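# Move the SOC bottle from fridge bin to bench

## Task

Check which of the two bottles in the refrigerator's bin carries the letters SOC. If one does, lift it out of the bin and set it upright on the bench, keep the other bottle upright inside the refrigerator, and close the refrigerator door. If neither bottle is marked SOC, take nothing out, close the door, and press the CALL key on the operator panel until it latches down; a wrong call cannot be undone.

## Robot and tools

ROBOT AND FRAME. Two arms, left_arm and right_arm, each ride their own carriage on one shared floor track that runs along y at x = 0. left_rail always holds the +y carriage (left_arm); right_rail carries right_arm. These names do not match image sides. The scene frame is fixed to the table: table top at z = 0, +z up, +x the direction the arms face, +y to their left, y = 0 at the track's middle. The table starts at x = 0.17 m. Each arm base sits at x = 0, y = its carriage's position_m, z = 0.04 m, facing +x.

GRIPPERS. Fingers point along the gripper's own +z and close along its y. end_effector_position is the spot between the pads when shut; fingertips extend about 33 mm past it (only 9 mm when fully open). A block juts about 10 cm toward the gripper's +x. left_arm has rigid fingers. right_arm's fingers can fold: grip with the outer quarter of the pads near the tips; deeper grips may hold loosely, squeeze too hard, or let go, and a fingertip pushed into a surface folds quietly.

execute_actions. Argument actions is a list run in order; cameras optionally picks which views come back ([] none, omitted = all). Each action may hold rows, steps, until, and rail commands. An empty actions list just reports state.
- rows: up to 15 rows, one per control step (1/30 s). Every row is one flat list of 18 numbers in [-1, 1] covering both arms: left_arm dx, dy, dz, rx, ry, rz, then left gripper position, force_limit, speed; then the same nine for right_arm.
- dx..rz are an offset, not a pose: measured from that arm's Hand target at the moment the action began, along that Hand target's own axes. Within one action every row is counted from that same start, so rows do not accumulate; but the next action begins from the new target, so repeating an offset moves further. Scale: 1.0 equals 0.6 m for dx/dy/dz and 180 degrees for rx/ry/rz, which together form a single rotation vector. All zeros means hold the current target.
- Gripper numbers are absolute settings, not offsets. position: +1 fully open (140 mm), about -0.8 pads touch, -1 closes until blocked. force_limit (-1 soft ... +1 hard) and speed (-1 about 30 mm/s, 0 about 140, +1 about 250) both begin at +1; faster closes squeeze harder. To leave a gripper alone, resend its previous three numbers, since 0 is a real command.
- steps: 1 to 450, default 15, no fewer than the row count. After the last row the arm keeps heading to that row's target; give long moves plenty of steps. Ramp offsets gradually (about 0.01 per row, i.e. 6 mm per step) to avoid jerks. Orientation is clipped to 32 degrees from the measured one each step; motion lags commands by about 0.2 s. If a gripper stops short, resend or add the missing offset.
- until: ends the action early when all conditions hold; it reads only left_rail/right_rail fields, e.g. {"right_rail": {"position_status": ["!=", "moving"]}}; numbers need a comparison (=, !=, <, <=, >, >=). {"all": {"status": "ended"}} and {"any": {"status": "ended"}} are also allowed.
- Rails: {"left_rail": {"position_m": y}} sets an absolute place in metres along y (left_rail -0.8 to 1.5, right_rail -1.5 to 0.8); speed_m_s 0.01 to 1; acceleration_factor 0.1 to 1; {"stop": true} brakes. Out-of-range values refuse the whole call. Keep carriages at least 0.78 m apart. Drive, then wait with an until on position_status, before placing that arm's gripper precisely; an arm's target moves with its carriage.

zoom_image: camera (one of cam_high, cam_low, cam_bench_left, cam_bench_mid, cam_bench_right, cam_left_wrist, cam_right_wrist) and region [x0, y0, x1, y1] in pixels of its latest image, origin top-left, at most 504 by 504. Use it to read the bottle labels.

zero_wrist_force: arm (left_arm or right_arm); tares that wrist sensor, no motion.

finished_scene: optional scene = 1; ends everything, irreversible. Finish only once the result is stable without the robot.

RESULTS. Per arm: end_effector_position (m) and end_effector_quat_wxyz in the scene frame, velocities, Hand target (base for the next offsets), Tool commands, Joint positions (rail m, then shoulder pan, shoulder lift, elbow, wrist 1-3 in rad), joint velocities and torques, Wrist force/torque in the end effector's axes (pushes read as force into the arm). object_status: 0 moving, 1 blocked while opening, 2 blocked while closing (a grip), 3 reached target or pads met. position_measured is in counts: 3 open, 75 ~100 mm, 139 ~60 mm, 200 ~20 mm, 230 pads meet. To grip harder, raise force_limit then nudge position (-1 to -0.98). Rail status words: moving, done, stopped, contact_stop, time_out, stopped_with_arm, stopped_for_other_arm, stopped_for_other_carriage; position_answer taken or not_taken (resend once still). Camera calibration (K, distortion, T_world_to_cam) lets you map image points to the scene frame to within a few mm near image centres.

AVOID. Dropping or releasing a moving part; anything ending up off the table, on the track or on the metal strip (fails). Hard hits on fixed or heavy things, slamming the door, arms touching each other or a gripper closing on the other arm's fingers. Contact torque at a joint limit (elbow 132, wrists 47.5 N m) or about 150 N net force stops that arm for 10 s; heavy loads held far out or long stretched holds heat motors toward a brake stop.

Each tool is called after "Call:" as name(argument=value, ...) on one line, values as JSON.

## Session

Call:
execute_actions(actions=[])

Scene clock: 0.00 s.
left_arm: end_effector_position=(+0.3563, +1.3757, +0.5790) position_measured=3 object_status=3 end_effector_quat_wxyz=(+0.000, +0.000, +1.000, +0.000) | right_arm: end_effector_position=(+0.3563, -1.2611, +0.5790) position_measured=3 object_status=3 end_effector_quat_wxyz=(+0.000, +0.000, +1.000, +0.000)
Joint positions: left_arm=[1.297 -0.281 -2.157 1.821 -1.235 -1.571 -0.281] | right_arm=[-1.34 -0.281 -2.157 1.821 -1.235 -1.571 -0.28]
Joint velocities: within noise
Joint torques (N m): no reading
Wrist force (N): no reading
Wrist torque (N m): no reading
Wrist force, peak (N): no reading
Hand target: left_arm +0.3563, +1.3757, +0.5790; +0.000, +0.000, +1.000, +0.000 | right_arm +0.3563, -1.2611, +0.5790; +0.000, +0.000, +1.000, +0.000
Tool commands: left_gripper/position=+1.0 left_gripper/force_limit=+1.0 left_gripper/speed=+1.0 right_gripper/position=+1.0 right_gripper/force_limit=+1.0 right_gripper/speed=+1.0
left_rail: position_m=1.297 position_status=done
right_rail: position_m=-1.340 position_status=done

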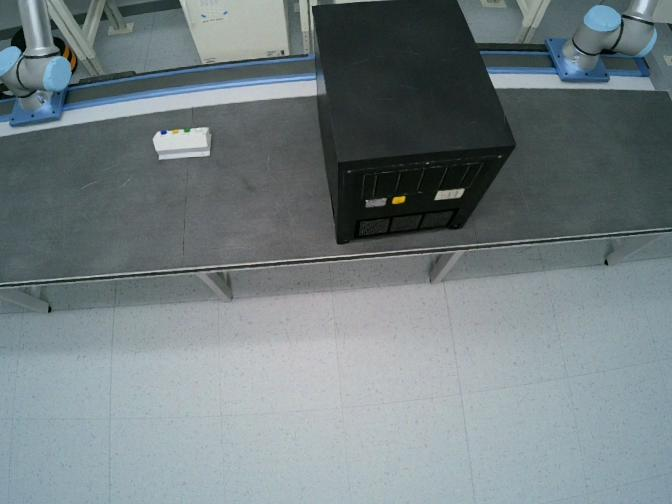

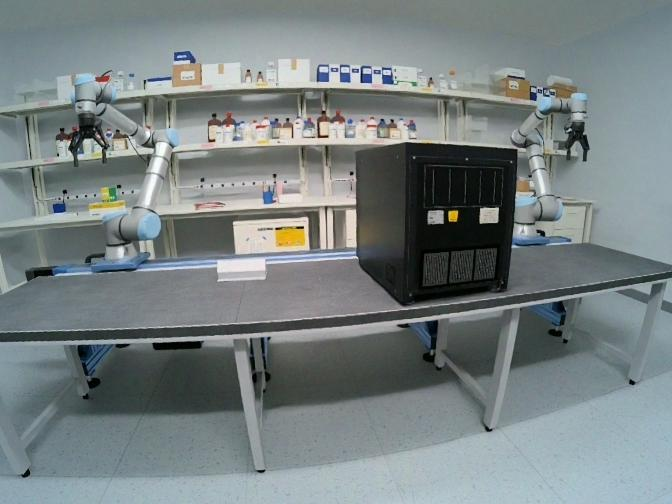

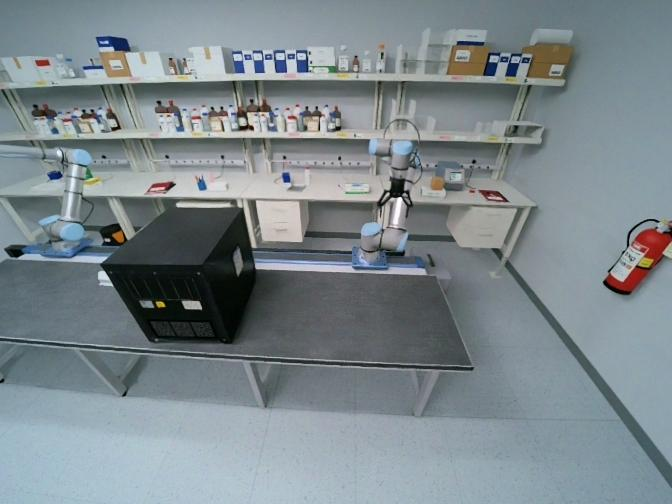

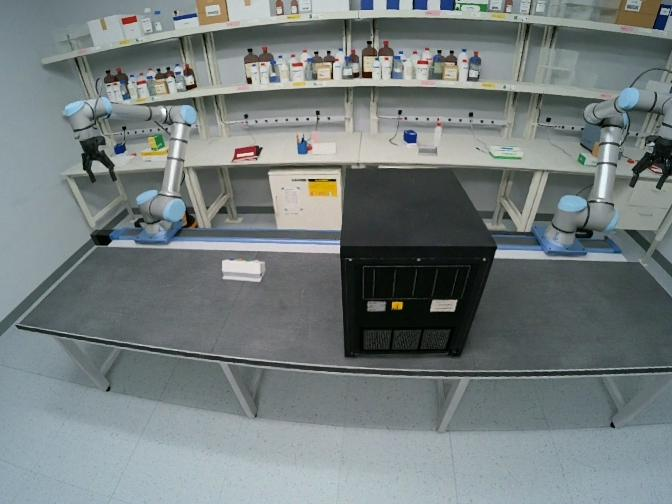

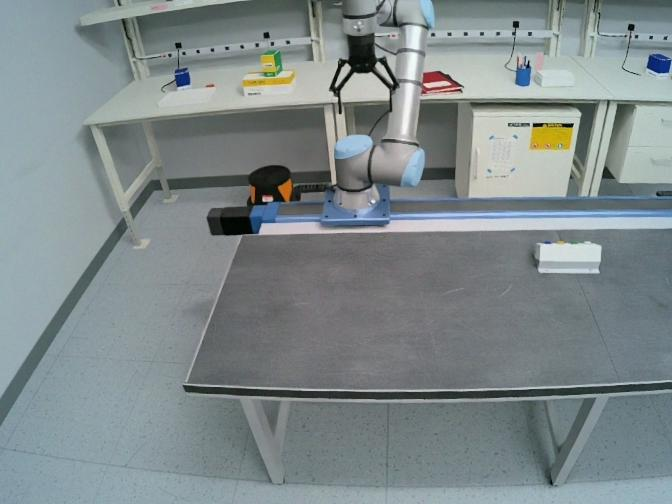

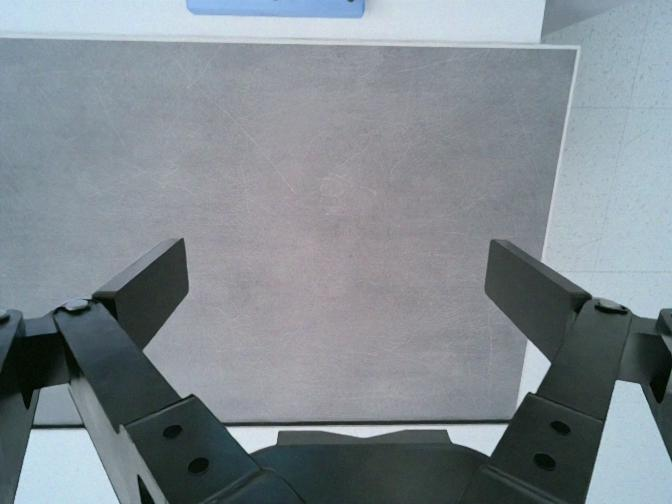

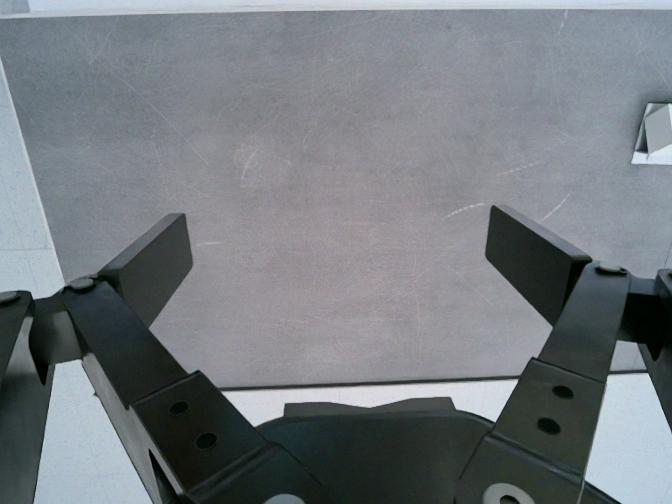

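Call:
execute_actions(actions=[{"left_rail":{"position_m":1.1,"acceleration_factor":0.5},"steps":120,"until":{"left_rail":{"position_status":["!=","moving"]}}},{"rows":[[0.04,-0.19,0.03,0,0,0,1,1,1,0,0,0,0,0,0,1,1,1]],"steps":12},{"rows":[[0.04,-0.19,0.03,0,0,0,1,1,1,0,0,0,0,0,0,1,1,1]],"steps":12},{"rows":[[0.08,-0.19,0.03,0,0,0,1,1,1,0,0,0,0,0,0,1,1,1]],"steps":12},{"rows":[[0.12,-0.19,0.03,0,0,0,1,1,1,0,0,0,0,0,0,1,1,1]],"steps":12},{"rows":[[0.16,-0.12,0.03,0.1,0,0,1,1,1,0,0,0,0,0,0,1,1,1]],"steps":12},{"rows":[[0.14,-0.06,0.0,0.1,0,0,1,1,1,0,0,0,0,0,0,1,1,1]],"steps":12},{"rows":[[0,0,0,0.1,0,0,1,1,1,0,0,0,0,0,0,1,1,1]],"steps":12},{"rows":[[0,0,0,0.1,0,0,1,1,1,0,0,0,0,0,0,1,1,1]],"steps":12},{"rows":[[0,0,0,0.1,0,0,1,1,1,0,0,0,0,0,0,1,1,1]],"steps":12},{"rows":[[0,0,0,0,-0.1,0,1,1,1,0,0,0,0,0,0,1,1,1]],"steps":12},{"rows":[[0,0,0,0,-0.1,0,1,1,1,0,0,0,0,0,0,1,1,1]],"steps":12}], cameras=["cam_left_wrist","cam_bench_left","cam_bench_mid"])

Scene clock: 116.47 s.
left_arm: end_effector_position=(+0.0101, +0.6124, +0.5002) position_measured=3 object_status=3 end_effector_quat_wxyz=(-0.061, +0.008, +0.817, -0.574) | right_arm: end_effector_position=(+0.3563, -1.2611, +0.5790) position_measured=3 object_status=3 end_effector_quat_wxyz=(+0.000, +0.000, +1.000, +0.000)
Joint positions: left_arm=[1.1 -2.756 -2.926 2.632 -2.212 -0.598 -2.214] | right_arm=[-1.34 -0.281 -2.157 1.821 -1.235 -1.571 -0.28]
Joint torques (N m): left_arm=[-16.01 45.89 -56.37 -2.85 4.63 -2.08] | right_arm=[-0.3 0.01 -47.18 -5.13 -0.06 0.28]
Wrist force (N): left_arm=[1.1 -3.3 0.3] | right_arm=[0.3 -0.3 0.1]
Wrist torque (N m): left_arm=[-0.26 -0.09 -0.06] | right_arm=[-0.07 -0.06 0.00]
Wrist force, peak (N): left_arm=[-5.4 20.7 -7.4] | right_arm=[1.1 0.3 -0.1]
Hand target: left_arm +0.0083, +0.6163, +0.5001; +0.132, -0.147, +0.728, -0.656 | right_arm +0.3563, -1.2611, +0.5790; +0.000, +0.000, +1.000, +0.000
Off the commanded pose: left_arm 0.004 m, 46 deg; orientation clipped | right_arm 0.000 m, 0 deg.
left_rail: position_m=1.100 position_status=done
right_rail: position_m=-1.340 position_status=done
camera_calibration:
cam_left_wrist: T_world_to_cam=[[-0.0654111, 0.377387, -0.923743, 0.227306], [0.981118, 0.193177, 0.009447, -0.121912], [0.182011, -0.905683, -0.382897, 0.922269], [0, 0, 0, 1]] pos_world=[-0.0333845, 0.773052, 0.564259]
Images, in order (width x height): cam_bench_left 672x504, cam_bench_mid 672x504, cam_left_wrist 672x504.

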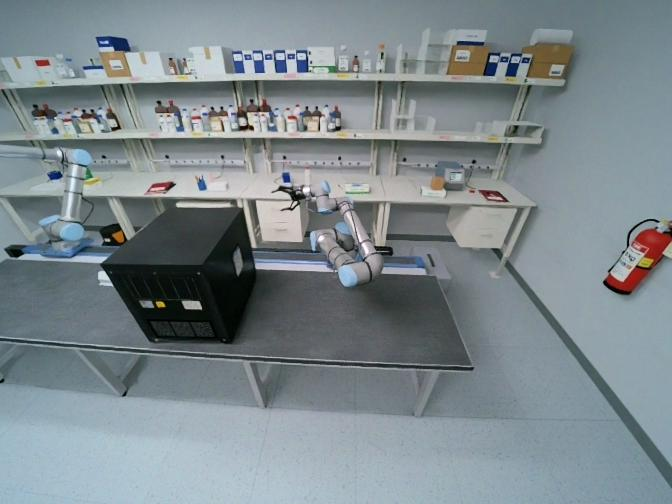

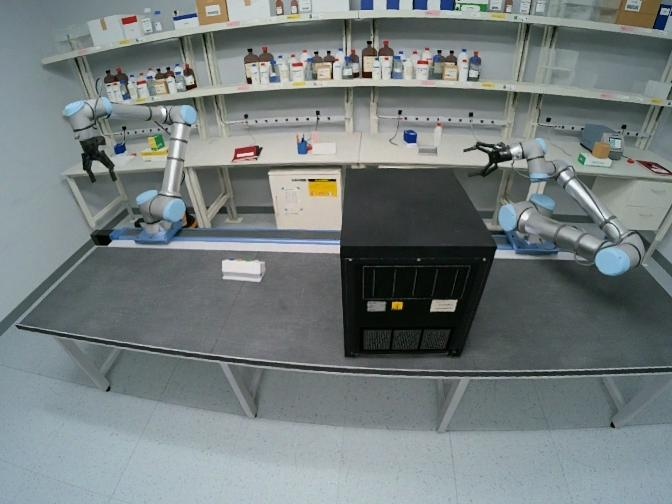

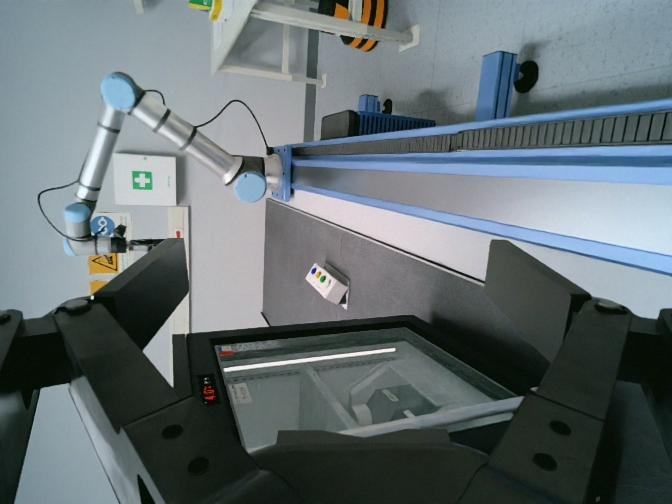

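Call:
zoom_image(camera="cam_left_wrist", region=[168, 230, 540, 504])

Call:
execute_actions(actions=[{"rows":[[0,0,0,0,-0.08,0,1,1,1,0,0,0,0,0,0,1,1,1]],"steps":12},{"rows":[[0,0,0,0,-0.08,0,1,1,1,0,0,0,0,0,0,1,1,1]],"steps":25}], cameras=["cam_left_wrist"])

Scaled by 1.355 from the camera's 672x504 image, which has a finer 960x720 frame.

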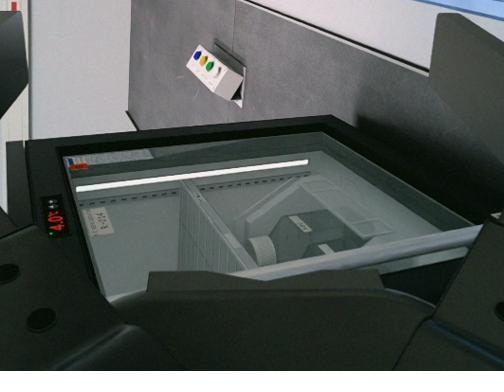

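Scene clock: 127.53 s.
left_arm: end_effector_position=(+0.0080, +0.6158, +0.5021) position_measured=3 object_status=3 end_effector_quat_wxyz=(+0.252, -0.255, +0.731, -0.581) | right_arm: end_effector_position=(+0.3563, -1.2611, +0.5790) position_measured=3 object_status=3 end_effector_quat_wxyz=(+0.000, +0.000, +1.000, +0.000)
Joint positions: left_arm=[1.1 -2.88 -2.168 2.252 -0.493 -0.52 -4.279] | right_arm=[-1.34 -0.281 -2.157 1.821 -1.235 -1.571 -0.28]
Joint torques (N m): left_arm=[7.67 17.08 -34.23 1.41 -2.03 -2.09] | right_arm=[-0.1 2.07 -46.42 -5.27 0.19 0.22]
Wrist force (N): left_arm=[0.9 -2.8 0.6] | right_arm=[0.2 -0.1 -0.2]
Wrist torque (N m): left_arm=[-0.02 -0.15 0.01] | right_arm=[-0.03 -0.04 0.00]
Wrist force, peak (N): left_arm=[0.7 -8.5 -2.8] | right_arm=[0.8 0.4 0.3]
Hand target: left_arm +0.0083, +0.6163, +0.5001; +0.257, -0.260, +0.721, -0.588 | right_arm +0.3563, -1.2611, +0.5790; +0.000, +0.000, +1.000, +0.000
Off the commanded pose: left_arm 0.002 m, 2 deg; orientation clipped at the end of an earlier action of this call | right_arm 0.000 m, 0 deg.
left_rail: position_m=1.100 position_status=done
right_rail: position_m=-1.340 position_status=done
camera_calibration:
cam_left_wrist: T_world_to_cam=[[-0.114445, 0.212267, -0.970487, 0.353222], [0.517036, 0.846895, 0.124264, -0.576969], [0.848278, -0.487556, -0.206673, 0.575088], [0, 0, 0, 1]] pos_world=[-0.149097, 0.694043, 0.533348]
Images, in order (width x height): cam_left_wrist 672x504.

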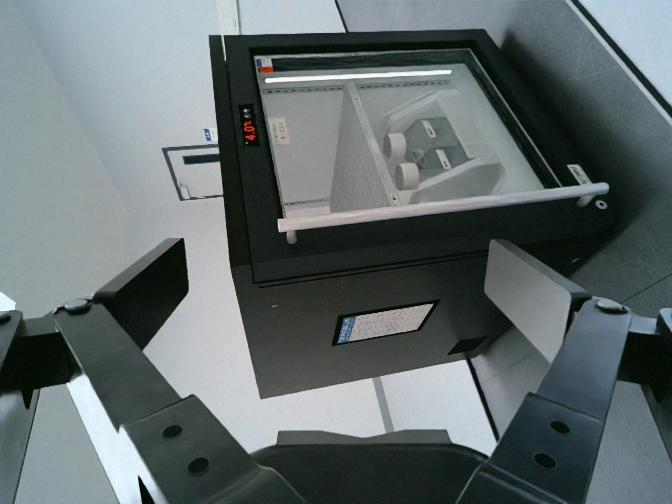

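Call:
zoom_image(camera="cam_left_wrist", region=[370, 80, 520, 210])

Call:
zoom_image(camera="cam_left_wrist", region=[200, 20, 640, 400])

Scaled by 3.360 from the camera's 672x504 image, which has a finer 960x720 frame.

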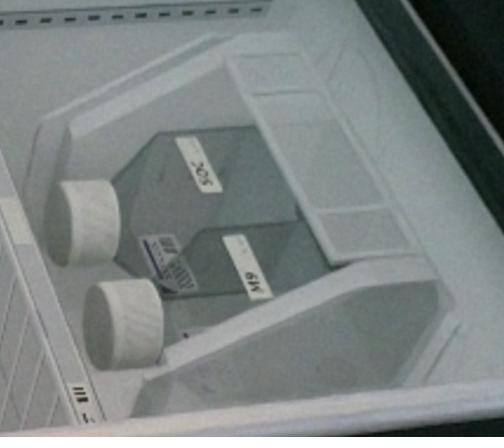

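Scaled by 1.145 from the camera's 672x504 image, which has a finer 960x720 frame.

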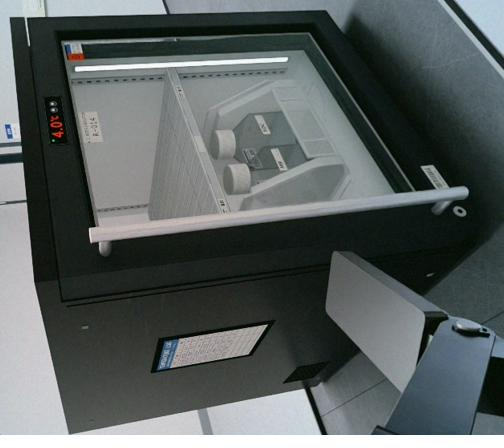

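Call:
execute_actions(actions=[{"left_rail":{"position_m":1.45,"acceleration_factor":0.5},"right_rail":{"position_m":-0.45,"acceleration_factor":0.5},"steps":200,"until":{"all":{"status":"ended"}}},{"rows":[[0,0,0,0,0,0,1,1,1,0.049,0.152,-0.03,0,0,0,-0.2,1,0]],"steps":12},{"rows":[[0,0,0,0,0,0,1,1,1,0.049,0.152,-0.03,0,0,0,-0.2,1,0]],"steps":12},{"rows":[[0,0,0,0,0,0,1,1,1,0.049,0.152,-0.03,0,0,0,-0.2,1,0]],"steps":12},{"rows":[[0,0,0,0,0,0,1,1,1,0.049,0.152,-0.03,0,0,0,-0.2,1,0]],"steps":12},{"rows":[[0,0,0,0,0,0,1,1,1,0.049,0.152,0,0,0,0,-0.2,1,0]],"steps":12},{"rows":[[0,0,0,0,0,0,1,1,1,0.049,0.152,0,0,0,0,-0.2,1,0]],"steps":12},{"rows":[[0,0,0,0,0,0,1,1,1,0.049,0.152,0,0,0,0,-0.2,1,0]],"steps":12},{"rows":[[0,0,0,0,0,0,1,1,1,0.049,0.152,0,0,0,0,-0.2,1,0]],"steps":30}], cameras=["cam_right_wrist","cam_bench_mid"])

Scene clock: 237.80 s.
left_arm: end_effector_position=(+0.0083, +0.9663, +0.5001) position_measured=3 object_status=3 end_effector_quat_wxyz=(+0.257, -0.260, +0.721, -0.588) | right_arm: end_effector_position=(+0.1211, +0.3581, +0.6510) position_measured=154 object_status=3 end_effector_quat_wxyz=(+0.000, +0.000, +1.000, +0.000)
Joint positions: left_arm=[1.45 -2.878 -2.146 2.255 -0.47 -0.523 -4.33] | right_arm=[-0.45 1.207 -1.351 1.043 -1.263 -1.571 1.207]
Joint torques (N m): left_arm=[-9.75 7.55 -46.64 -1.7 2.49 -2.37] | right_arm=[9.58 -61.75 -54.28 -2.98 -3.1 2.64]
Wrist force (N): left_arm=[0.5 -3.0 0.6] | right_arm=[0.6 0.0 -0.1]
Wrist torque (N m): left_arm=[-0.06 -0.05 0.00] | right_arm=[0.00 -0.12 0.00]
Wrist force, peak (N): left_arm=[-0.3 -6.1 1.6] | right_arm=[-12.8 -18.9 1.0]
Hand target: left_arm +0.0083, +0.9663, +0.5001; +0.257, -0.260, +0.721, -0.588 | right_arm +0.1211, +0.3581, +0.6510; +0.000, +0.000, +1.000, +0.000
Off the commanded pose: left_arm 0.000 m, 0 deg | right_arm 0.000 m, 0 deg.
left_rail: position_m=1.450 position_status=done
right_rail: position_m=-0.450 position_status=done
camera_calibration:
cam_right_wrist: T_world_to_cam=[[0.024548, 0.999387, 0.024967, -0.369096], [0.926358, -0.0321293, 0.375272, -0.35179], [0.375844, 0.0139162, -0.926579, 0.735183], [0, 0, 0, 1]] pos_world=[0.0586299, 0.347336, 0.822437]
Images, in order (width x height): cam_bench_mid 672x504, cam_right_wrist 672x504.

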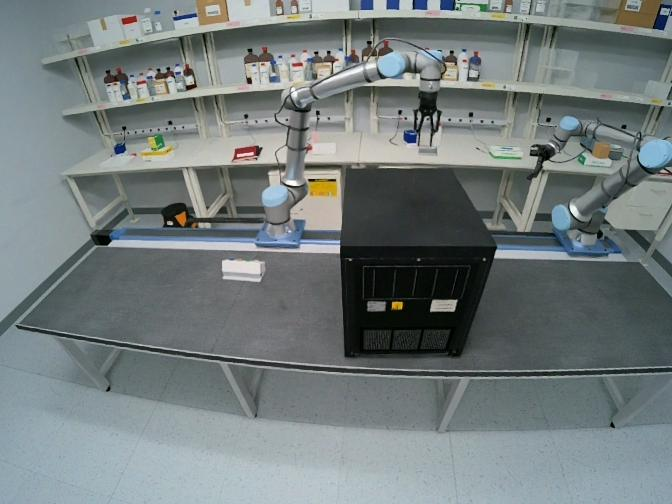

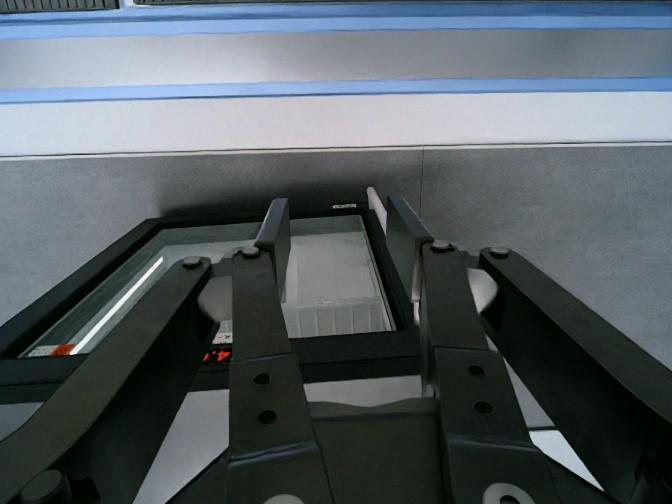

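Call:
execute_actions(actions=[{"rows":[[0,0,0,0,0,0,1,1,1,0,0.1,0,0,0,0,-0.2,1,0]],"steps":30}], cameras=["cam_right_wrist"])

Call:
zoom_image(camera="cam_right_wrist", region=[200, 120, 480, 400])

Scene clock: 249.43 s.
left_arm: end_effector_position=(+0.0083, +0.9663, +0.5001) position_measured=3 object_status=3 end_effector_quat_wxyz=(+0.257, -0.260, +0.721, -0.588) | right_arm: end_effector_position=(+0.1211, +0.4181, +0.6509) position_measured=154 object_status=3 end_effector_quat_wxyz=(+0.000, +0.000, +1.000, +0.000)
Joint positions: left_arm=[1.45 -2.878 -2.146 2.255 -0.47 -0.523 -4.33] | right_arm=[-0.45 1.232 -1.237 0.894 -1.228 -1.571 1.232]
Joint torques (N m): left_arm=[-16.49 -2.1 -54.13 -1.43 2.53 -1.89] | right_arm=[8.81 -70.24 -54.47 -2.76 -3.26 2.77]
Wrist force (N): left_arm=[0.3 -2.9 0.5] | right_arm=[-0.1 -0.2 0.3]
Wrist torque (N m): left_arm=[-0.06 -0.02 0.01] | right_arm=[-0.07 0.04 -0.01]
Wrist force, peak (N): left_arm=[0.4 -3.6 1.0] | right_arm=[-5.0 -15.2 -1.0]
Hand target: left_arm +0.0083, +0.9663, +0.5001; +0.257, -0.260, +0.721, -0.588 | right_arm +0.1211, +0.4181, +0.6509; +0.000, +0.000, +1.000, +0.000
Off the commanded pose: left_arm 0.000 m, 0 deg | right_arm 0.000 m, 0 deg.
left_rail: position_m=1.450 position_status=done
right_rail: position_m=-0.450 position_status=done
camera_calibration:
cam_right_wrist: T_world_to_cam=[[0.0245853, 0.999388, 0.0248743, -0.428986], [0.926357, -0.0321291, 0.375275, -0.349865], [0.375844, 0.0138162, -0.92658, 0.73439], [0, 0, 0, 1]] pos_world=[0.0586298, 0.407336, 0.822437]
Images, in order (width x height): cam_right_wrist 672x504.

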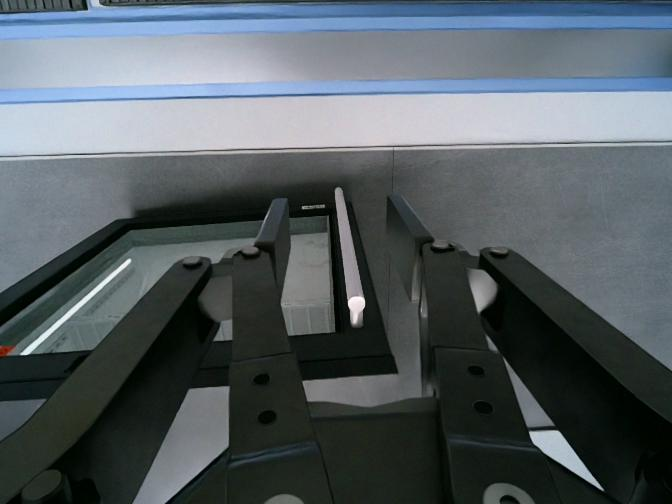

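Scaled by 1.800 from the camera's 672x504 image, which has a finer 960x720 frame.

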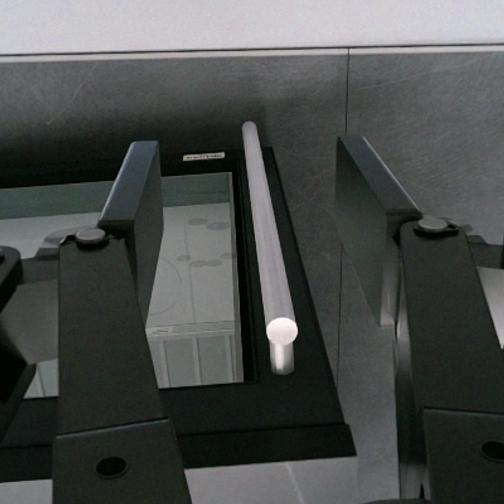

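Call:
execute_actions(actions=[{"rows":[[0,0,0,0,0,0,1,1,1,-0.1,0.017,0,0,0,0,-0.2,1,0]],"steps":15},{"rows":[[0,0,0,0,0,0,1,1,1,-0.1,0,0,0,0,0,-0.2,1,0]],"steps":20},{"rows":[[0,0,0,0,0,0,1,1,1,0,0,0.13,0,0,0,-0.2,1,0]],"steps":30}], cameras=["cam_right_wrist","cam_high"])

Call:
zoom_image(camera="cam_right_wrist", region=[200, 120, 480, 400])

Scene clock: 272.43 s.
left_arm: end_effector_position=(+0.0083, +0.9663, +0.5001) position_measured=3 object_status=3 end_effector_quat_wxyz=(+0.257, -0.260, +0.721, -0.588) | right_arm: end_effector_position=(+0.2411, +0.4284, +0.5730) position_measured=154 object_status=3 end_effector_quat_wxyz=(+0.000, +0.000, +1.000, +0.000)
Joint positions: left_arm=[1.45 -2.878 -2.146 2.255 -0.47 -0.523 -4.33] | right_arm=[-0.45 1.111 -1.212 1.002 -1.361 -1.571 1.111]
Joint torques (N m): left_arm=[-16.2 -7.94 -53.81 -1.48 2.47 -1.77] | right_arm=[-10.72 -104.58 -40.47 -7.85 3.31 -1.71]
Wrist force (N): left_arm=[0.6 -3.0 0.8] | right_arm=[0.7 0.2 -0.2]
Wrist torque (N m): left_arm=[-0.08 -0.08 0.01] | right_arm=[0.01 -0.14 0.11]
Wrist force, peak (N): left_arm=[0.9 -3.6 0.8] | right_arm=[6.2 -5.4 -26.3]
Hand target: left_arm +0.0083, +0.9663, +0.5001; +0.257, -0.260, +0.721, -0.588 | right_arm +0.2411, +0.4284, +0.5730; +0.000, +0.000, +1.000, +0.000
Off the commanded pose: left_arm 0.000 m, 0 deg | right_arm 0.000 m, 0 deg.
left_rail: position_m=1.450 position_status=done
right_rail: position_m=-0.450 position_status=done
camera_calibration:
cam_right_wrist: T_world_to_cam=[[0.0245853, 0.999388, 0.0248743, -0.44019], [0.926357, -0.0321291, 0.375275, -0.431428], [0.375844, 0.0138162, -0.92658, 0.616875], [0, 0, 0, 1]] pos_world=[0.17863, 0.417536, 0.744437]
Images, in order (width x height): cam_high 672x504, cam_right_wrist 672x504.

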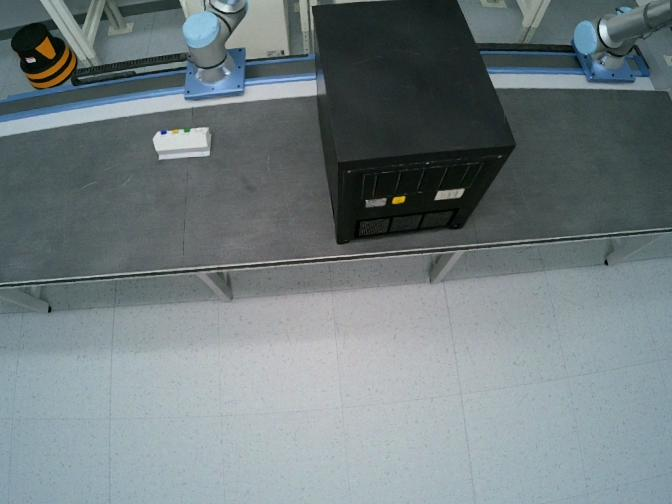

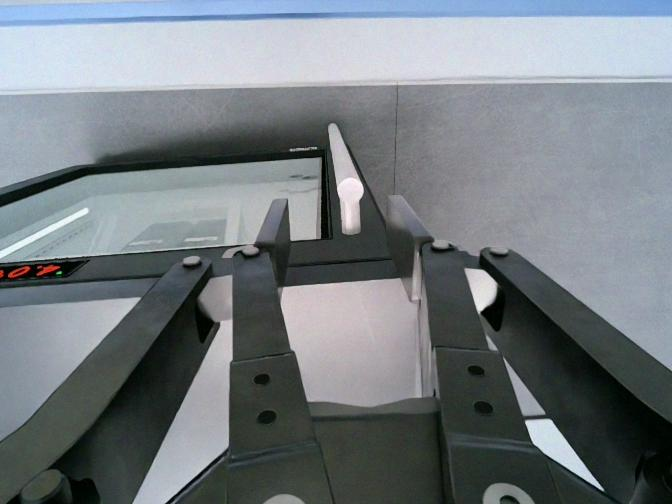

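Scaled by 1.800 from the camera's 672x504 image, which has a finer 960x720 frame.

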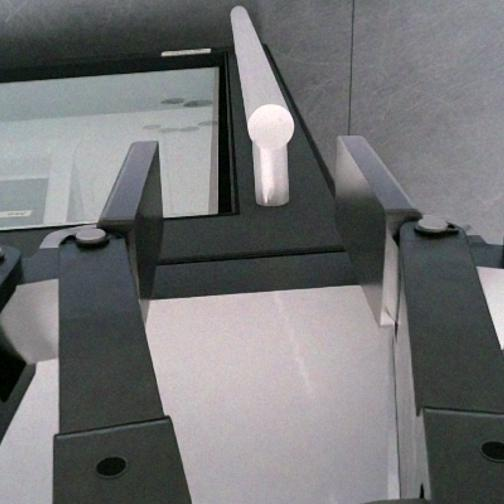

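Call:
execute_actions(actions=[{"rows":[[0,0,0,0,0,0,1,1,1,0.01,0,0.05,0,0,0,-0.2,1,0]],"steps":15},{"rows":[[0,0,0,0,0,0,1,1,1,0,0,0.1,0,0,0,-0.2,1,0]],"steps":30}], cameras=["cam_right_wrist","cam_bench_left"])

Call:
zoom_image(camera="cam_right_wrist", region=[200, 60, 480, 340])

Scene clock: 289.30 s.
left_arm: end_effector_position=(+0.0083, +0.9663, +0.5001) position_measured=3 object_status=3 end_effector_quat_wxyz=(+0.257, -0.260, +0.721, -0.588) | right_arm: end_effector_position=(+0.2351, +0.4284, +0.4830) position_measured=154 object_status=3 end_effector_quat_wxyz=(+0.000, +0.000, +1.000, +0.000)
Joint positions: left_arm=[1.45 -2.878 -2.146 2.255 -0.47 -0.523 -4.33] | right_arm=[-0.45 1.117 -1.236 1.193 -1.528 -1.571 1.117]
Joint torques (N m): left_arm=[-14.86 -7.99 -54.4 -1.51 2.33 -1.47] | right_arm=[-10.92 -102.99 -41.01 -7.76 3.3 -1.74]
Wrist force (N): left_arm=[0.5 -2.9 0.6] | right_arm=[0.4 0.2 0.6]
Wrist torque (N m): left_arm=[-0.05 -0.07 0.01] | right_arm=[0.01 -0.07 -0.02]
Wrist force, peak (N): left_arm=[0.9 -3.6 1.1] | right_arm=[0.7 -2.0 -20.9]
Hand target: left_arm +0.0083, +0.9663, +0.5001; +0.257, -0.260, +0.721, -0.588 | right_arm +0.2351, +0.4284, +0.4830; +0.000, +0.000, +1.000, +0.000
Off the commanded pose: left_arm 0.000 m, 0 deg | right_arm 0.000 m, 0 deg.
left_rail: position_m=1.450 position_status=done
right_rail: position_m=-0.450 position_status=done
camera_calibration:
cam_right_wrist: T_world_to_cam=[[0.024548, 0.999387, 0.024967, -0.437857], [0.926358, -0.0321293, 0.375272, -0.392094], [0.375844, 0.0139162, -0.926579, 0.535695], [0, 0, 0, 1]] pos_world=[0.17263, 0.417536, 0.654437]
Images, in order (width x height): cam_bench_left 672x504, cam_right_wrist 672x504.

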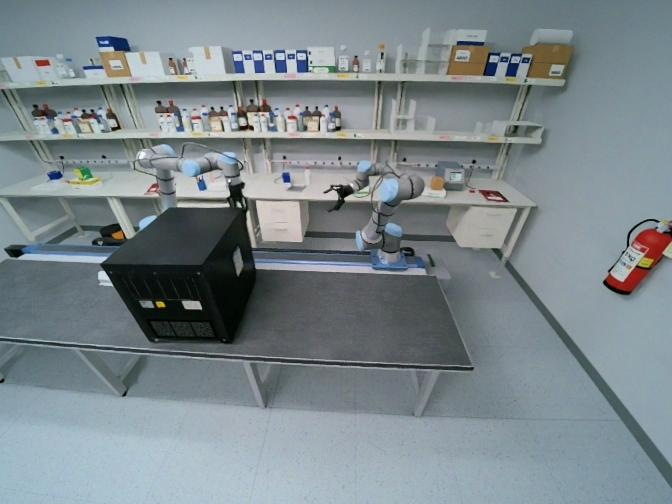

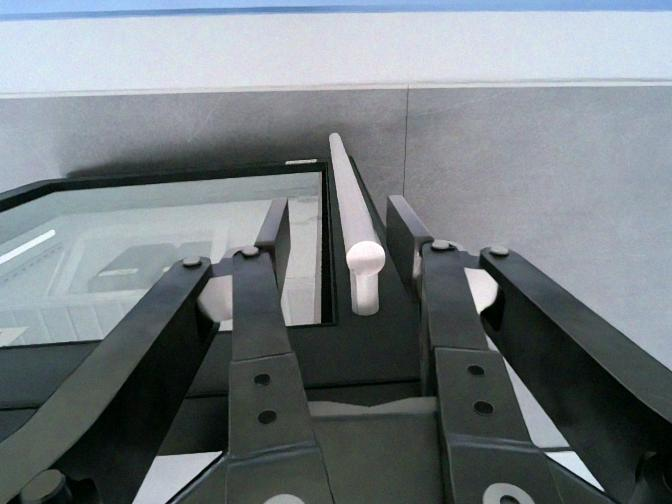

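Scaled by 1.800 from the camera's 672x504 image, which has a finer 960x720 frame.

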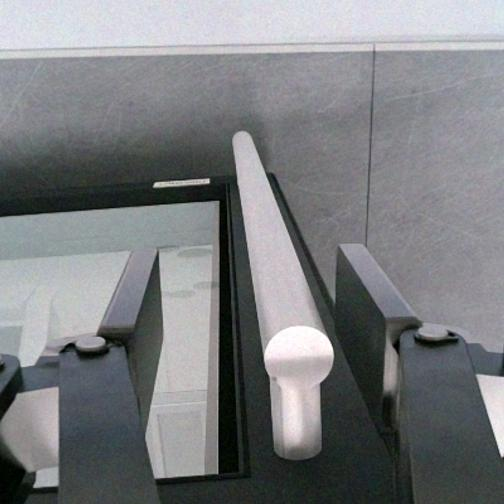

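Call:
execute_actions(actions=[{"rows":[[0,0,0,0,0,0,1,1,1,0,0.013,0,0,0,0,-0.2,1,0]],"steps":20},{"rows":[[0,0,0,0,0,0,1,1,1,0,0,0,0,0,0,-1,-0.2,-1]],"steps":75}], cameras=["cam_right_wrist"])

Call:
zoom_image(camera="cam_right_wrist", region=[200, 60, 480, 340])

Scene clock: 312.03 s.
left_arm: end_effector_position=(+0.0083, +0.9663, +0.5001) position_measured=3 object_status=3 end_effector_quat_wxyz=(+0.257, -0.260, +0.721, -0.588) | right_arm: end_effector_position=(+0.2351, +0.4362, +0.4830) position_measured=209 object_status=2 end_effector_quat_wxyz=(+0.000, +0.000, +1.000, +0.000)
Joint positions: left_arm=[1.45 -2.878 -2.146 2.255 -0.47 -0.523 -4.33] | right_arm=[-0.45 1.12 -1.222 1.175 -1.524 -1.571 1.12]
Joint torques (N m): left_arm=[-14.82 -7.05 -53.86 -1.56 2.58 -0.97] | right_arm=[-14.3 -103.47 -34.26 4.85 -7.66 2.47]
Wrist force (N): left_arm=[0.7 -2.9 0.6] | right_arm=[1.9 27.2 0.8]
Wrist torque (N m): left_arm=[-0.03 -0.09 0.00] | right_arm=[-0.53 -0.01 0.02]
Wrist force, peak (N): left_arm=[0.3 -3.7 0.6] | right_arm=[1.9 27.9 1.7]
Hand target: left_arm +0.0083, +0.9663, +0.5001; +0.257, -0.260, +0.721, -0.588 | right_arm +0.2351, +0.4362, +0.4830; +0.000, +0.000, +1.000, +0.000
Off the commanded pose: left_arm 0.000 m, 0 deg | right_arm 0.000 m, 0 deg.
left_rail: position_m=1.450 position_status=done
right_rail: position_m=-0.450 position_status=done
camera_calibration:
cam_right_wrist: T_world_to_cam=[[0.0245513, 0.999387, 0.0249683, -0.445654], [0.926358, -0.0321329, 0.375272, -0.391841], [0.375844, 0.0139162, -0.926579, 0.535586], [0, 0, 0, 1]] pos_world=[0.17263, 0.425336, 0.654437]
Images, in order (width x height): cam_right_wrist 672x504.

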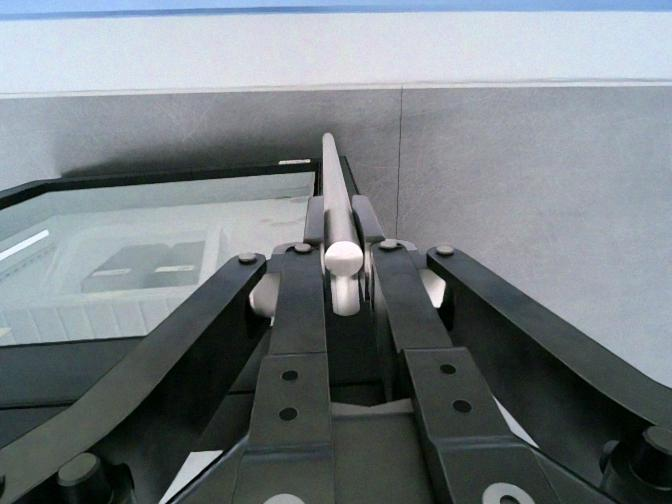

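Scaled by 1.800 from the camera's 672x504 image, which has a finer 960x720 frame.

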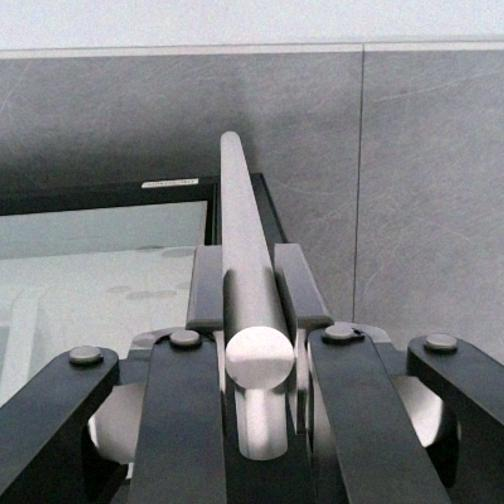

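Call:
execute_actions(actions=[{"rows":[[0,0,0,0,0,0,1,1,1,0.0292,-0.0054,0,0,0,-0.0139,-1,-0.2,-1]],"steps":20},{"rows":[[0,0,0,0,0,0,1,1,1,0.0292,-0.0054,0,0,0,-0.0139,-1,-0.2,-1]],"steps":20}], cameras=["cam_right_wrist"])

Scene clock: 331.03 s.
left_arm: end_effector_position=(+0.0083, +0.9663, +0.5001) position_measured=3 object_status=3 end_effector_quat_wxyz=(+0.257, -0.260, +0.721, -0.588) | right_arm: end_effector_position=(+0.2003, +0.4289, +0.4830) position_measured=209 object_status=2 end_effector_quat_wxyz=(+0.000, -0.044, +0.999, +0.000)
Joint positions: left_arm=[1.45 -2.878 -2.146 2.255 -0.47 -0.523 -4.33] | right_arm=[-0.45 1.152 -1.25 1.212 -1.533 -1.571 1.065]
Joint torques (N m): left_arm=[-16.13 -7.1 -54.26 -1.66 2.49 -0.82] | right_arm=[-0.32 -105.97 -33.2 -0.43 -8.44 -1.95]
Wrist force (N): left_arm=[0.8 -2.9 1.0] | right_arm=[4.1 23.5 -1.9]
Wrist torque (N m): left_arm=[-0.05 -0.12 0.01] | right_arm=[-0.20 -0.09 0.22]
Wrist force, peak (N): left_arm=[1.1 -3.7 0.9] | right_arm=[-19.2 36.1 -5.2]
Hand target: left_arm +0.0083, +0.9663, +0.5001; +0.257, -0.260, +0.721, -0.588 | right_arm +0.2003, +0.4289, +0.4830; +0.000, -0.044, +0.999, +0.000
Off the commanded pose: left_arm 0.000 m, 0 deg | right_arm 0.000 m, 0 deg.
left_rail: position_m=1.450 position_status=done
right_rail: position_m=-0.450 position_status=done
camera_calibration:
cam_right_wrist: T_world_to_cam=[[-0.0627704, 0.997717, 0.0249171, -0.419356], [0.925626, 0.0488628, 0.375271, -0.394379], [0.373197, 0.0466198, -0.92658, 0.53529], [0, 0, 0, 1]] pos_world=[0.138956, 0.412714, 0.654437]
Images, in order (width x height): cam_right_wrist 672x504.

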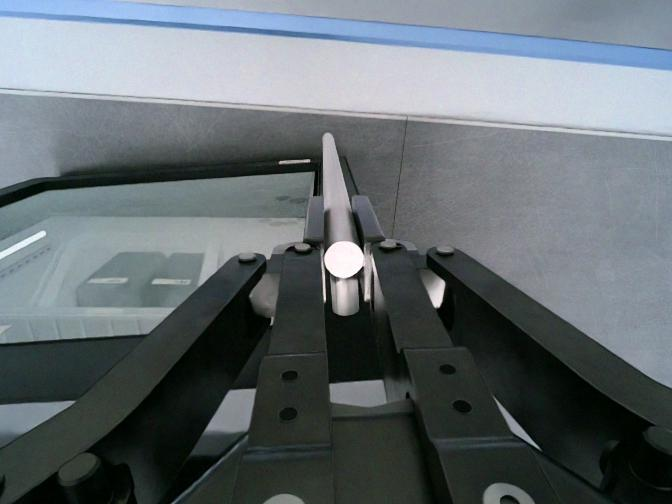

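Call:
execute_actions(actions=[{"rows":[[0,0,0,0,0,0,1,1,1,0.058,-0.009,0,0,0,-0.0278,-1,-0.2,-1]],"steps":18},{"rows":[[0,0,0,0,0,0,1,1,1,0.058,-0.010,0,0,0,-0.0278,-1,-0.2,-1]],"steps":18}], cameras=[])

Scene clock: 338.23 s.
left_arm: end_effector_position=(+0.0083, +0.9663, +0.5001) position_measured=3 object_status=3 end_effector_quat_wxyz=(+0.257, -0.260, +0.721, -0.588) | right_arm: end_effector_position=(+0.1329, +0.4085, +0.4829) position_measured=209 object_status=2 end_effector_quat_wxyz=(+0.000, -0.131, +0.991, +0.000)
Joint positions: left_arm=[1.45 -2.878 -2.146 2.255 -0.47 -0.523 -4.33] | right_arm=[-0.45 1.215 -1.307 1.287 -1.551 -1.571 0.954]
Joint torques (N m): left_arm=[-16.18 -6.95 -53.71 -1.69 2.53 -0.67] | right_arm=[27.02 -87.72 -46.86 -16.54 13.05 -1.56]
Wrist force (N): left_arm=[0.7 -3.0 0.6] | right_arm=[-5.4 -34.7 -2.3]
Wrist torque (N m): left_arm=[-0.06 -0.09 0.00] | right_arm=[0.43 -0.29 0.08]
Wrist force, peak (N): left_arm=[1.0 -3.5 0.8] | right_arm=[-29.0 36.1 -8.1]
Hand target: left_arm +0.0083, +0.9663, +0.5001; +0.257, -0.260, +0.721, -0.588 | right_arm +0.1328, +0.4086, +0.4829; +0.000, -0.131, +0.991, +0.000
Off the commanded pose: left_arm 0.000 m, 0 deg | right_arm 0.000 m, 0 deg.
left_rail: position_m=1.450 position_status=done
right_rail: position_m=-0.450 position_status=done
No camera images: "cameras" was empty.

Call:
execute_actions(actions=[{"rows":[[0,0,0,0,0,0,1,1,1,0.058,-0.0145,0,0,0,-0.0278,-1,-0.2,-1]],"steps":18},{"rows":[[0,0,0,0,0,0,1,1,1,0.058,-0.0125,0,0,0,-0.0278,-1,-0.2,-1]],"steps":18}], cameras=[])

Scene clock: 350.17 s.
left_arm: end_effector_position=(+0.0083, +0.9663, +0.5001) position_measured=3 object_status=3 end_effector_quat_wxyz=(+0.257, -0.260, +0.721, -0.588) | right_arm: end_effector_position=(+0.0713, +0.3722, +0.4829) position_measured=209 object_status=2 end_effector_quat_wxyz=(+0.000, -0.217, +0.976, +0.000)
Joint positions: left_arm=[1.45 -2.878 -2.146 2.255 -0.47 -0.523 -4.33] | right_arm=[-0.45 1.272 -1.381 1.38 -1.569 -1.571 0.835]
Joint torques (N m): left_arm=[-17.16 -6.82 -53.87 -1.55 2.7 -0.57] | right_arm=[-23.93 -106.54 -32 6.17 -15.79 -1.61]
Wrist force (N): left_arm=[0.7 -3.0 0.6] | right_arm=[7.3 59.4 6.8]
Wrist torque (N m): left_arm=[-0.09 -0.09 0.01] | right_arm=[-0.62 0.15 0.16]
Wrist force, peak (N): left_arm=[0.8 -3.6 0.9] | right_arm=[7.6 59.4 6.2]
Hand target: left_arm +0.0083, +0.9663, +0.5001; +0.257, -0.260, +0.721, -0.588 | right_arm +0.0713, +0.3722, +0.4829; +0.000, -0.217, +0.976, +0.000
Off the commanded pose: left_arm 0.000 m, 0 deg | right_arm 0.000 m, 0 deg.
left_rail: position_m=1.450 position_status=done
right_rail: position_m=-0.450 position_status=done
No camera images: "cameras" was empty.

Call:
execute_actions(actions=[{"rows":[[0,0,0,0,0,0,1,1,1,0.058,-0.0080,0,0,0,-0.0278,-1,-0.2,-1]],"steps":18},{"rows":[[0,0,0,0,0,0,1,1,1,0.058,-0.011,0,0,0,-0.0278,-1,-0.2,-1]],"steps":18}], cameras=["cam_right_wrist"])

Scene clock: 363.00 s.
left_arm: end_effector_position=(+0.0083, +0.9663, +0.5001) position_measured=3 object_status=3 end_effector_quat_wxyz=(+0.257, -0.260, +0.721, -0.588) | right_arm: end_effector_position=(+0.0150, +0.3300, +0.4829) position_measured=209 object_status=2 end_effector_quat_wxyz=(+0.000, -0.301, +0.954, +0.000)
Joint positions: left_arm=[1.45 -2.878 -2.146 2.255 -0.47 -0.523 -4.33] | right_arm=[-0.45 1.326 -1.458 1.468 -1.581 -1.571 0.715]
Joint torques (N m): left_arm=[-16.05 -7.53 -54.45 -1.47 2.7 -0.24] | right_arm=[-22.5 -97.09 -34.48 3.73 -16.2 -1.71]
Wrist force (N): left_arm=[0.6 -3.1 0.8] | right_arm=[6.8 57.2 7.8]
Wrist torque (N m): left_arm=[-0.08 -0.08 0.00] | right_arm=[-0.56 -0.07 0.17]
Wrist force, peak (N): left_arm=[0.6 -3.7 0.9] | right_arm=[-26.0 65.8 -1.0]
Hand target: left_arm +0.0083, +0.9663, +0.5001; +0.257, -0.260, +0.721, -0.588 | right_arm +0.0150, +0.3300, +0.4829; +0.000, -0.301, +0.954, +0.000
Off the commanded pose: left_arm 0.000 m, 0 deg | right_arm 0.000 m, 0 deg.
left_rail: position_m=1.450 position_status=done
right_rail: position_m=-0.450 position_status=done
camera_calibration:
cam_right_wrist: T_world_to_cam=[[-0.55351, 0.832471, 0.0248628, -0.270379], [0.777008, 0.505426, 0.375239, -0.366522], [0.299809, 0.227017, -0.926595, 0.550599], [0, 0, 0, 1]] pos_world=[-0.0299419, 0.285337, 0.654437]
Images, in order (width x height): cam_right_wrist 672x504.

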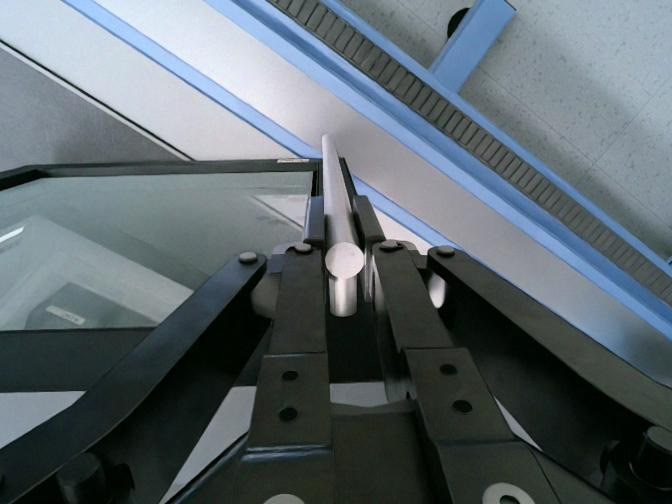

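Call:
execute_actions(actions=[{"rows":[[0,0,0,0,0,0,1,1,1,0.058,-0.0075,0,0,0,-0.0278,-1,-0.2,-1]],"steps":18},{"rows":[[0,0,0,0,0,0,1,1,1,0.058,-0.0095,0,0,0,-0.0278,-1,-0.2,-1]],"steps":18}], cameras=[])

Scene clock: 372.23 s.
left_arm: end_effector_position=(+0.0083, +0.9663, +0.5001) position_measured=3 object_status=3 end_effector_quat_wxyz=(+0.257, -0.260, +0.721, -0.588) | right_arm: end_effector_position=(-0.0339, +0.2796, +0.4829) position_measured=209 object_status=2 end_effector_quat_wxyz=(+0.000, -0.383, +0.924, +0.000)
Joint positions: left_arm=[1.45 -2.878 -2.146 2.255 -0.47 -0.523 -4.33] | right_arm=[-0.45 1.376 -1.541 1.558 -1.588 -1.571 0.59]
Joint torques (N m): left_arm=[-16.04 -7.99 -53.95 -1.45 2.62 -0.26] | right_arm=[-22.78 -88.39 -37.89 0.71 -15.22 -1.7]
Wrist force (N): left_arm=[0.6 -3.2 0.9] | right_arm=[5.2 54.0 9.9]
Wrist torque (N m): left_arm=[-0.10 -0.08 0.00] | right_arm=[-0.48 -0.01 0.16]
Wrist force, peak (N): left_arm=[0.6 -3.8 0.7] | right_arm=[-26.7 61.2 -0.6]
Hand target: left_arm +0.0083, +0.9663, +0.5001; +0.257, -0.260, +0.721, -0.588 | right_arm -0.0339, +0.2796, +0.4829; +0.000, -0.383, +0.924, +0.000
Off the commanded pose: left_arm 0.000 m, 0 deg | right_arm 0.000 m, 0 deg.
left_rail: position_m=1.450 position_status=done
right_rail: position_m=-0.450 position_status=done
No camera images: "cameras" was empty.

Call:
execute_actions(actions=[{"rows":[[0,0,0,0,0,0,1,1,1,0.058,-0.0045,0,0,0,-0.0278,-1,-0.2,-1]],"steps":18}], cameras=[])

Call:
execute_actions(actions=[{"rows":[[0,0,0,0,0,0,1,1,1,0.058,-0.0075,0,0,0,-0.0278,-1,-0.2,-1]],"steps":18}], cameras=[])

Scene clock: 381.57 s.
left_arm: end_effector_position=(+0.0083, +0.9663, +0.5001) position_measured=3 object_status=3 end_effector_quat_wxyz=(+0.257, -0.260, +0.721, -0.588) | right_arm: end_effector_position=(-0.0565, +0.2530, +0.4829) position_measured=209 object_status=2 end_effector_quat_wxyz=(+0.000, -0.423, +0.906, +0.000)
Joint positions: left_arm=[1.45 -2.878 -2.146 2.255 -0.47 -0.523 -4.33] | right_arm=[-0.45 1.402 -1.584 1.601 -1.588 -1.571 0.528]
Joint torques (N m): left_arm=[-15.32 -7.61 -54.49 -1.41 2.42 -0.14] | right_arm=[9.52 -79.26 -47.75 -9.54 3.82 -1.59]
Wrist force (N): left_arm=[0.6 -3.1 0.7] | right_arm=[-1.1 -3.1 9.8]
Wrist torque (N m): left_arm=[-0.08 -0.07 0.00] | right_arm=[-0.16 0.21 0.21]
Wrist force, peak (N): left_arm=[0.8 -3.5 0.9] | right_arm=[-26.3 49.1 -0.2]
Hand target: left_arm +0.0083, +0.9663, +0.5001; +0.257, -0.260, +0.721, -0.588 | right_arm -0.0566, +0.2530, +0.4829; +0.000, -0.423, +0.906, +0.000
Off the commanded pose: left_arm 0.000 m, 0 deg | right_arm 0.000 m, 0 deg.
left_rail: position_m=1.450 position_status=done
right_rail: position_m=-0.450 position_status=done
No camera images: "cameras" was empty.

Scene clock: 382.37 s.
left_arm: end_effector_position=(+0.0083, +0.9663, +0.5001) position_measured=3 object_status=3 end_effector_quat_wxyz=(+0.257, -0.260, +0.721, -0.588) | right_arm: end_effector_position=(-0.0755, +0.2235, +0.4829) position_measured=209 object_status=2 end_effector_quat_wxyz=(+0.000, -0.462, +0.887, +0.000)
Joint positions: left_arm=[1.45 -2.878 -2.146 2.255 -0.47 -0.523 -4.33] | right_arm=[-0.45 1.423 -1.63 1.646 -1.586 -1.571 0.462]
Joint torques (N m): left_arm=[-16.18 -8.38 -54.37 -1.62 2.48 -0.01] | right_arm=[8.28 -75.82 -50.55 -4.49 2.83 -1.56]
Wrist force (N): left_arm=[0.7 -2.9 0.7] | right_arm=[0.4 0.4 14.5]
Wrist torque (N m): left_arm=[-0.03 -0.11 0.00] | right_arm=[-0.03 -0.13 0.23]
Wrist force, peak (N): left_arm=[1.0 -3.4 0.6] | right_arm=[-31.6 -6.5 0.1]
Hand target: left_arm +0.0083, +0.9663, +0.5001; +0.257, -0.260, +0.721, -0.588 | right_arm -0.0755, +0.2235, +0.4829; +0.000, -0.462, +0.887, +0.000
Off the commanded pose: left_arm 0.000 m, 0 deg | right_arm 0.000 m, 0 deg.
left_rail: position_m=1.450 position_status=done
right_rail: position_m=-0.450 position_status=done
No camera images: "cameras" was empty.


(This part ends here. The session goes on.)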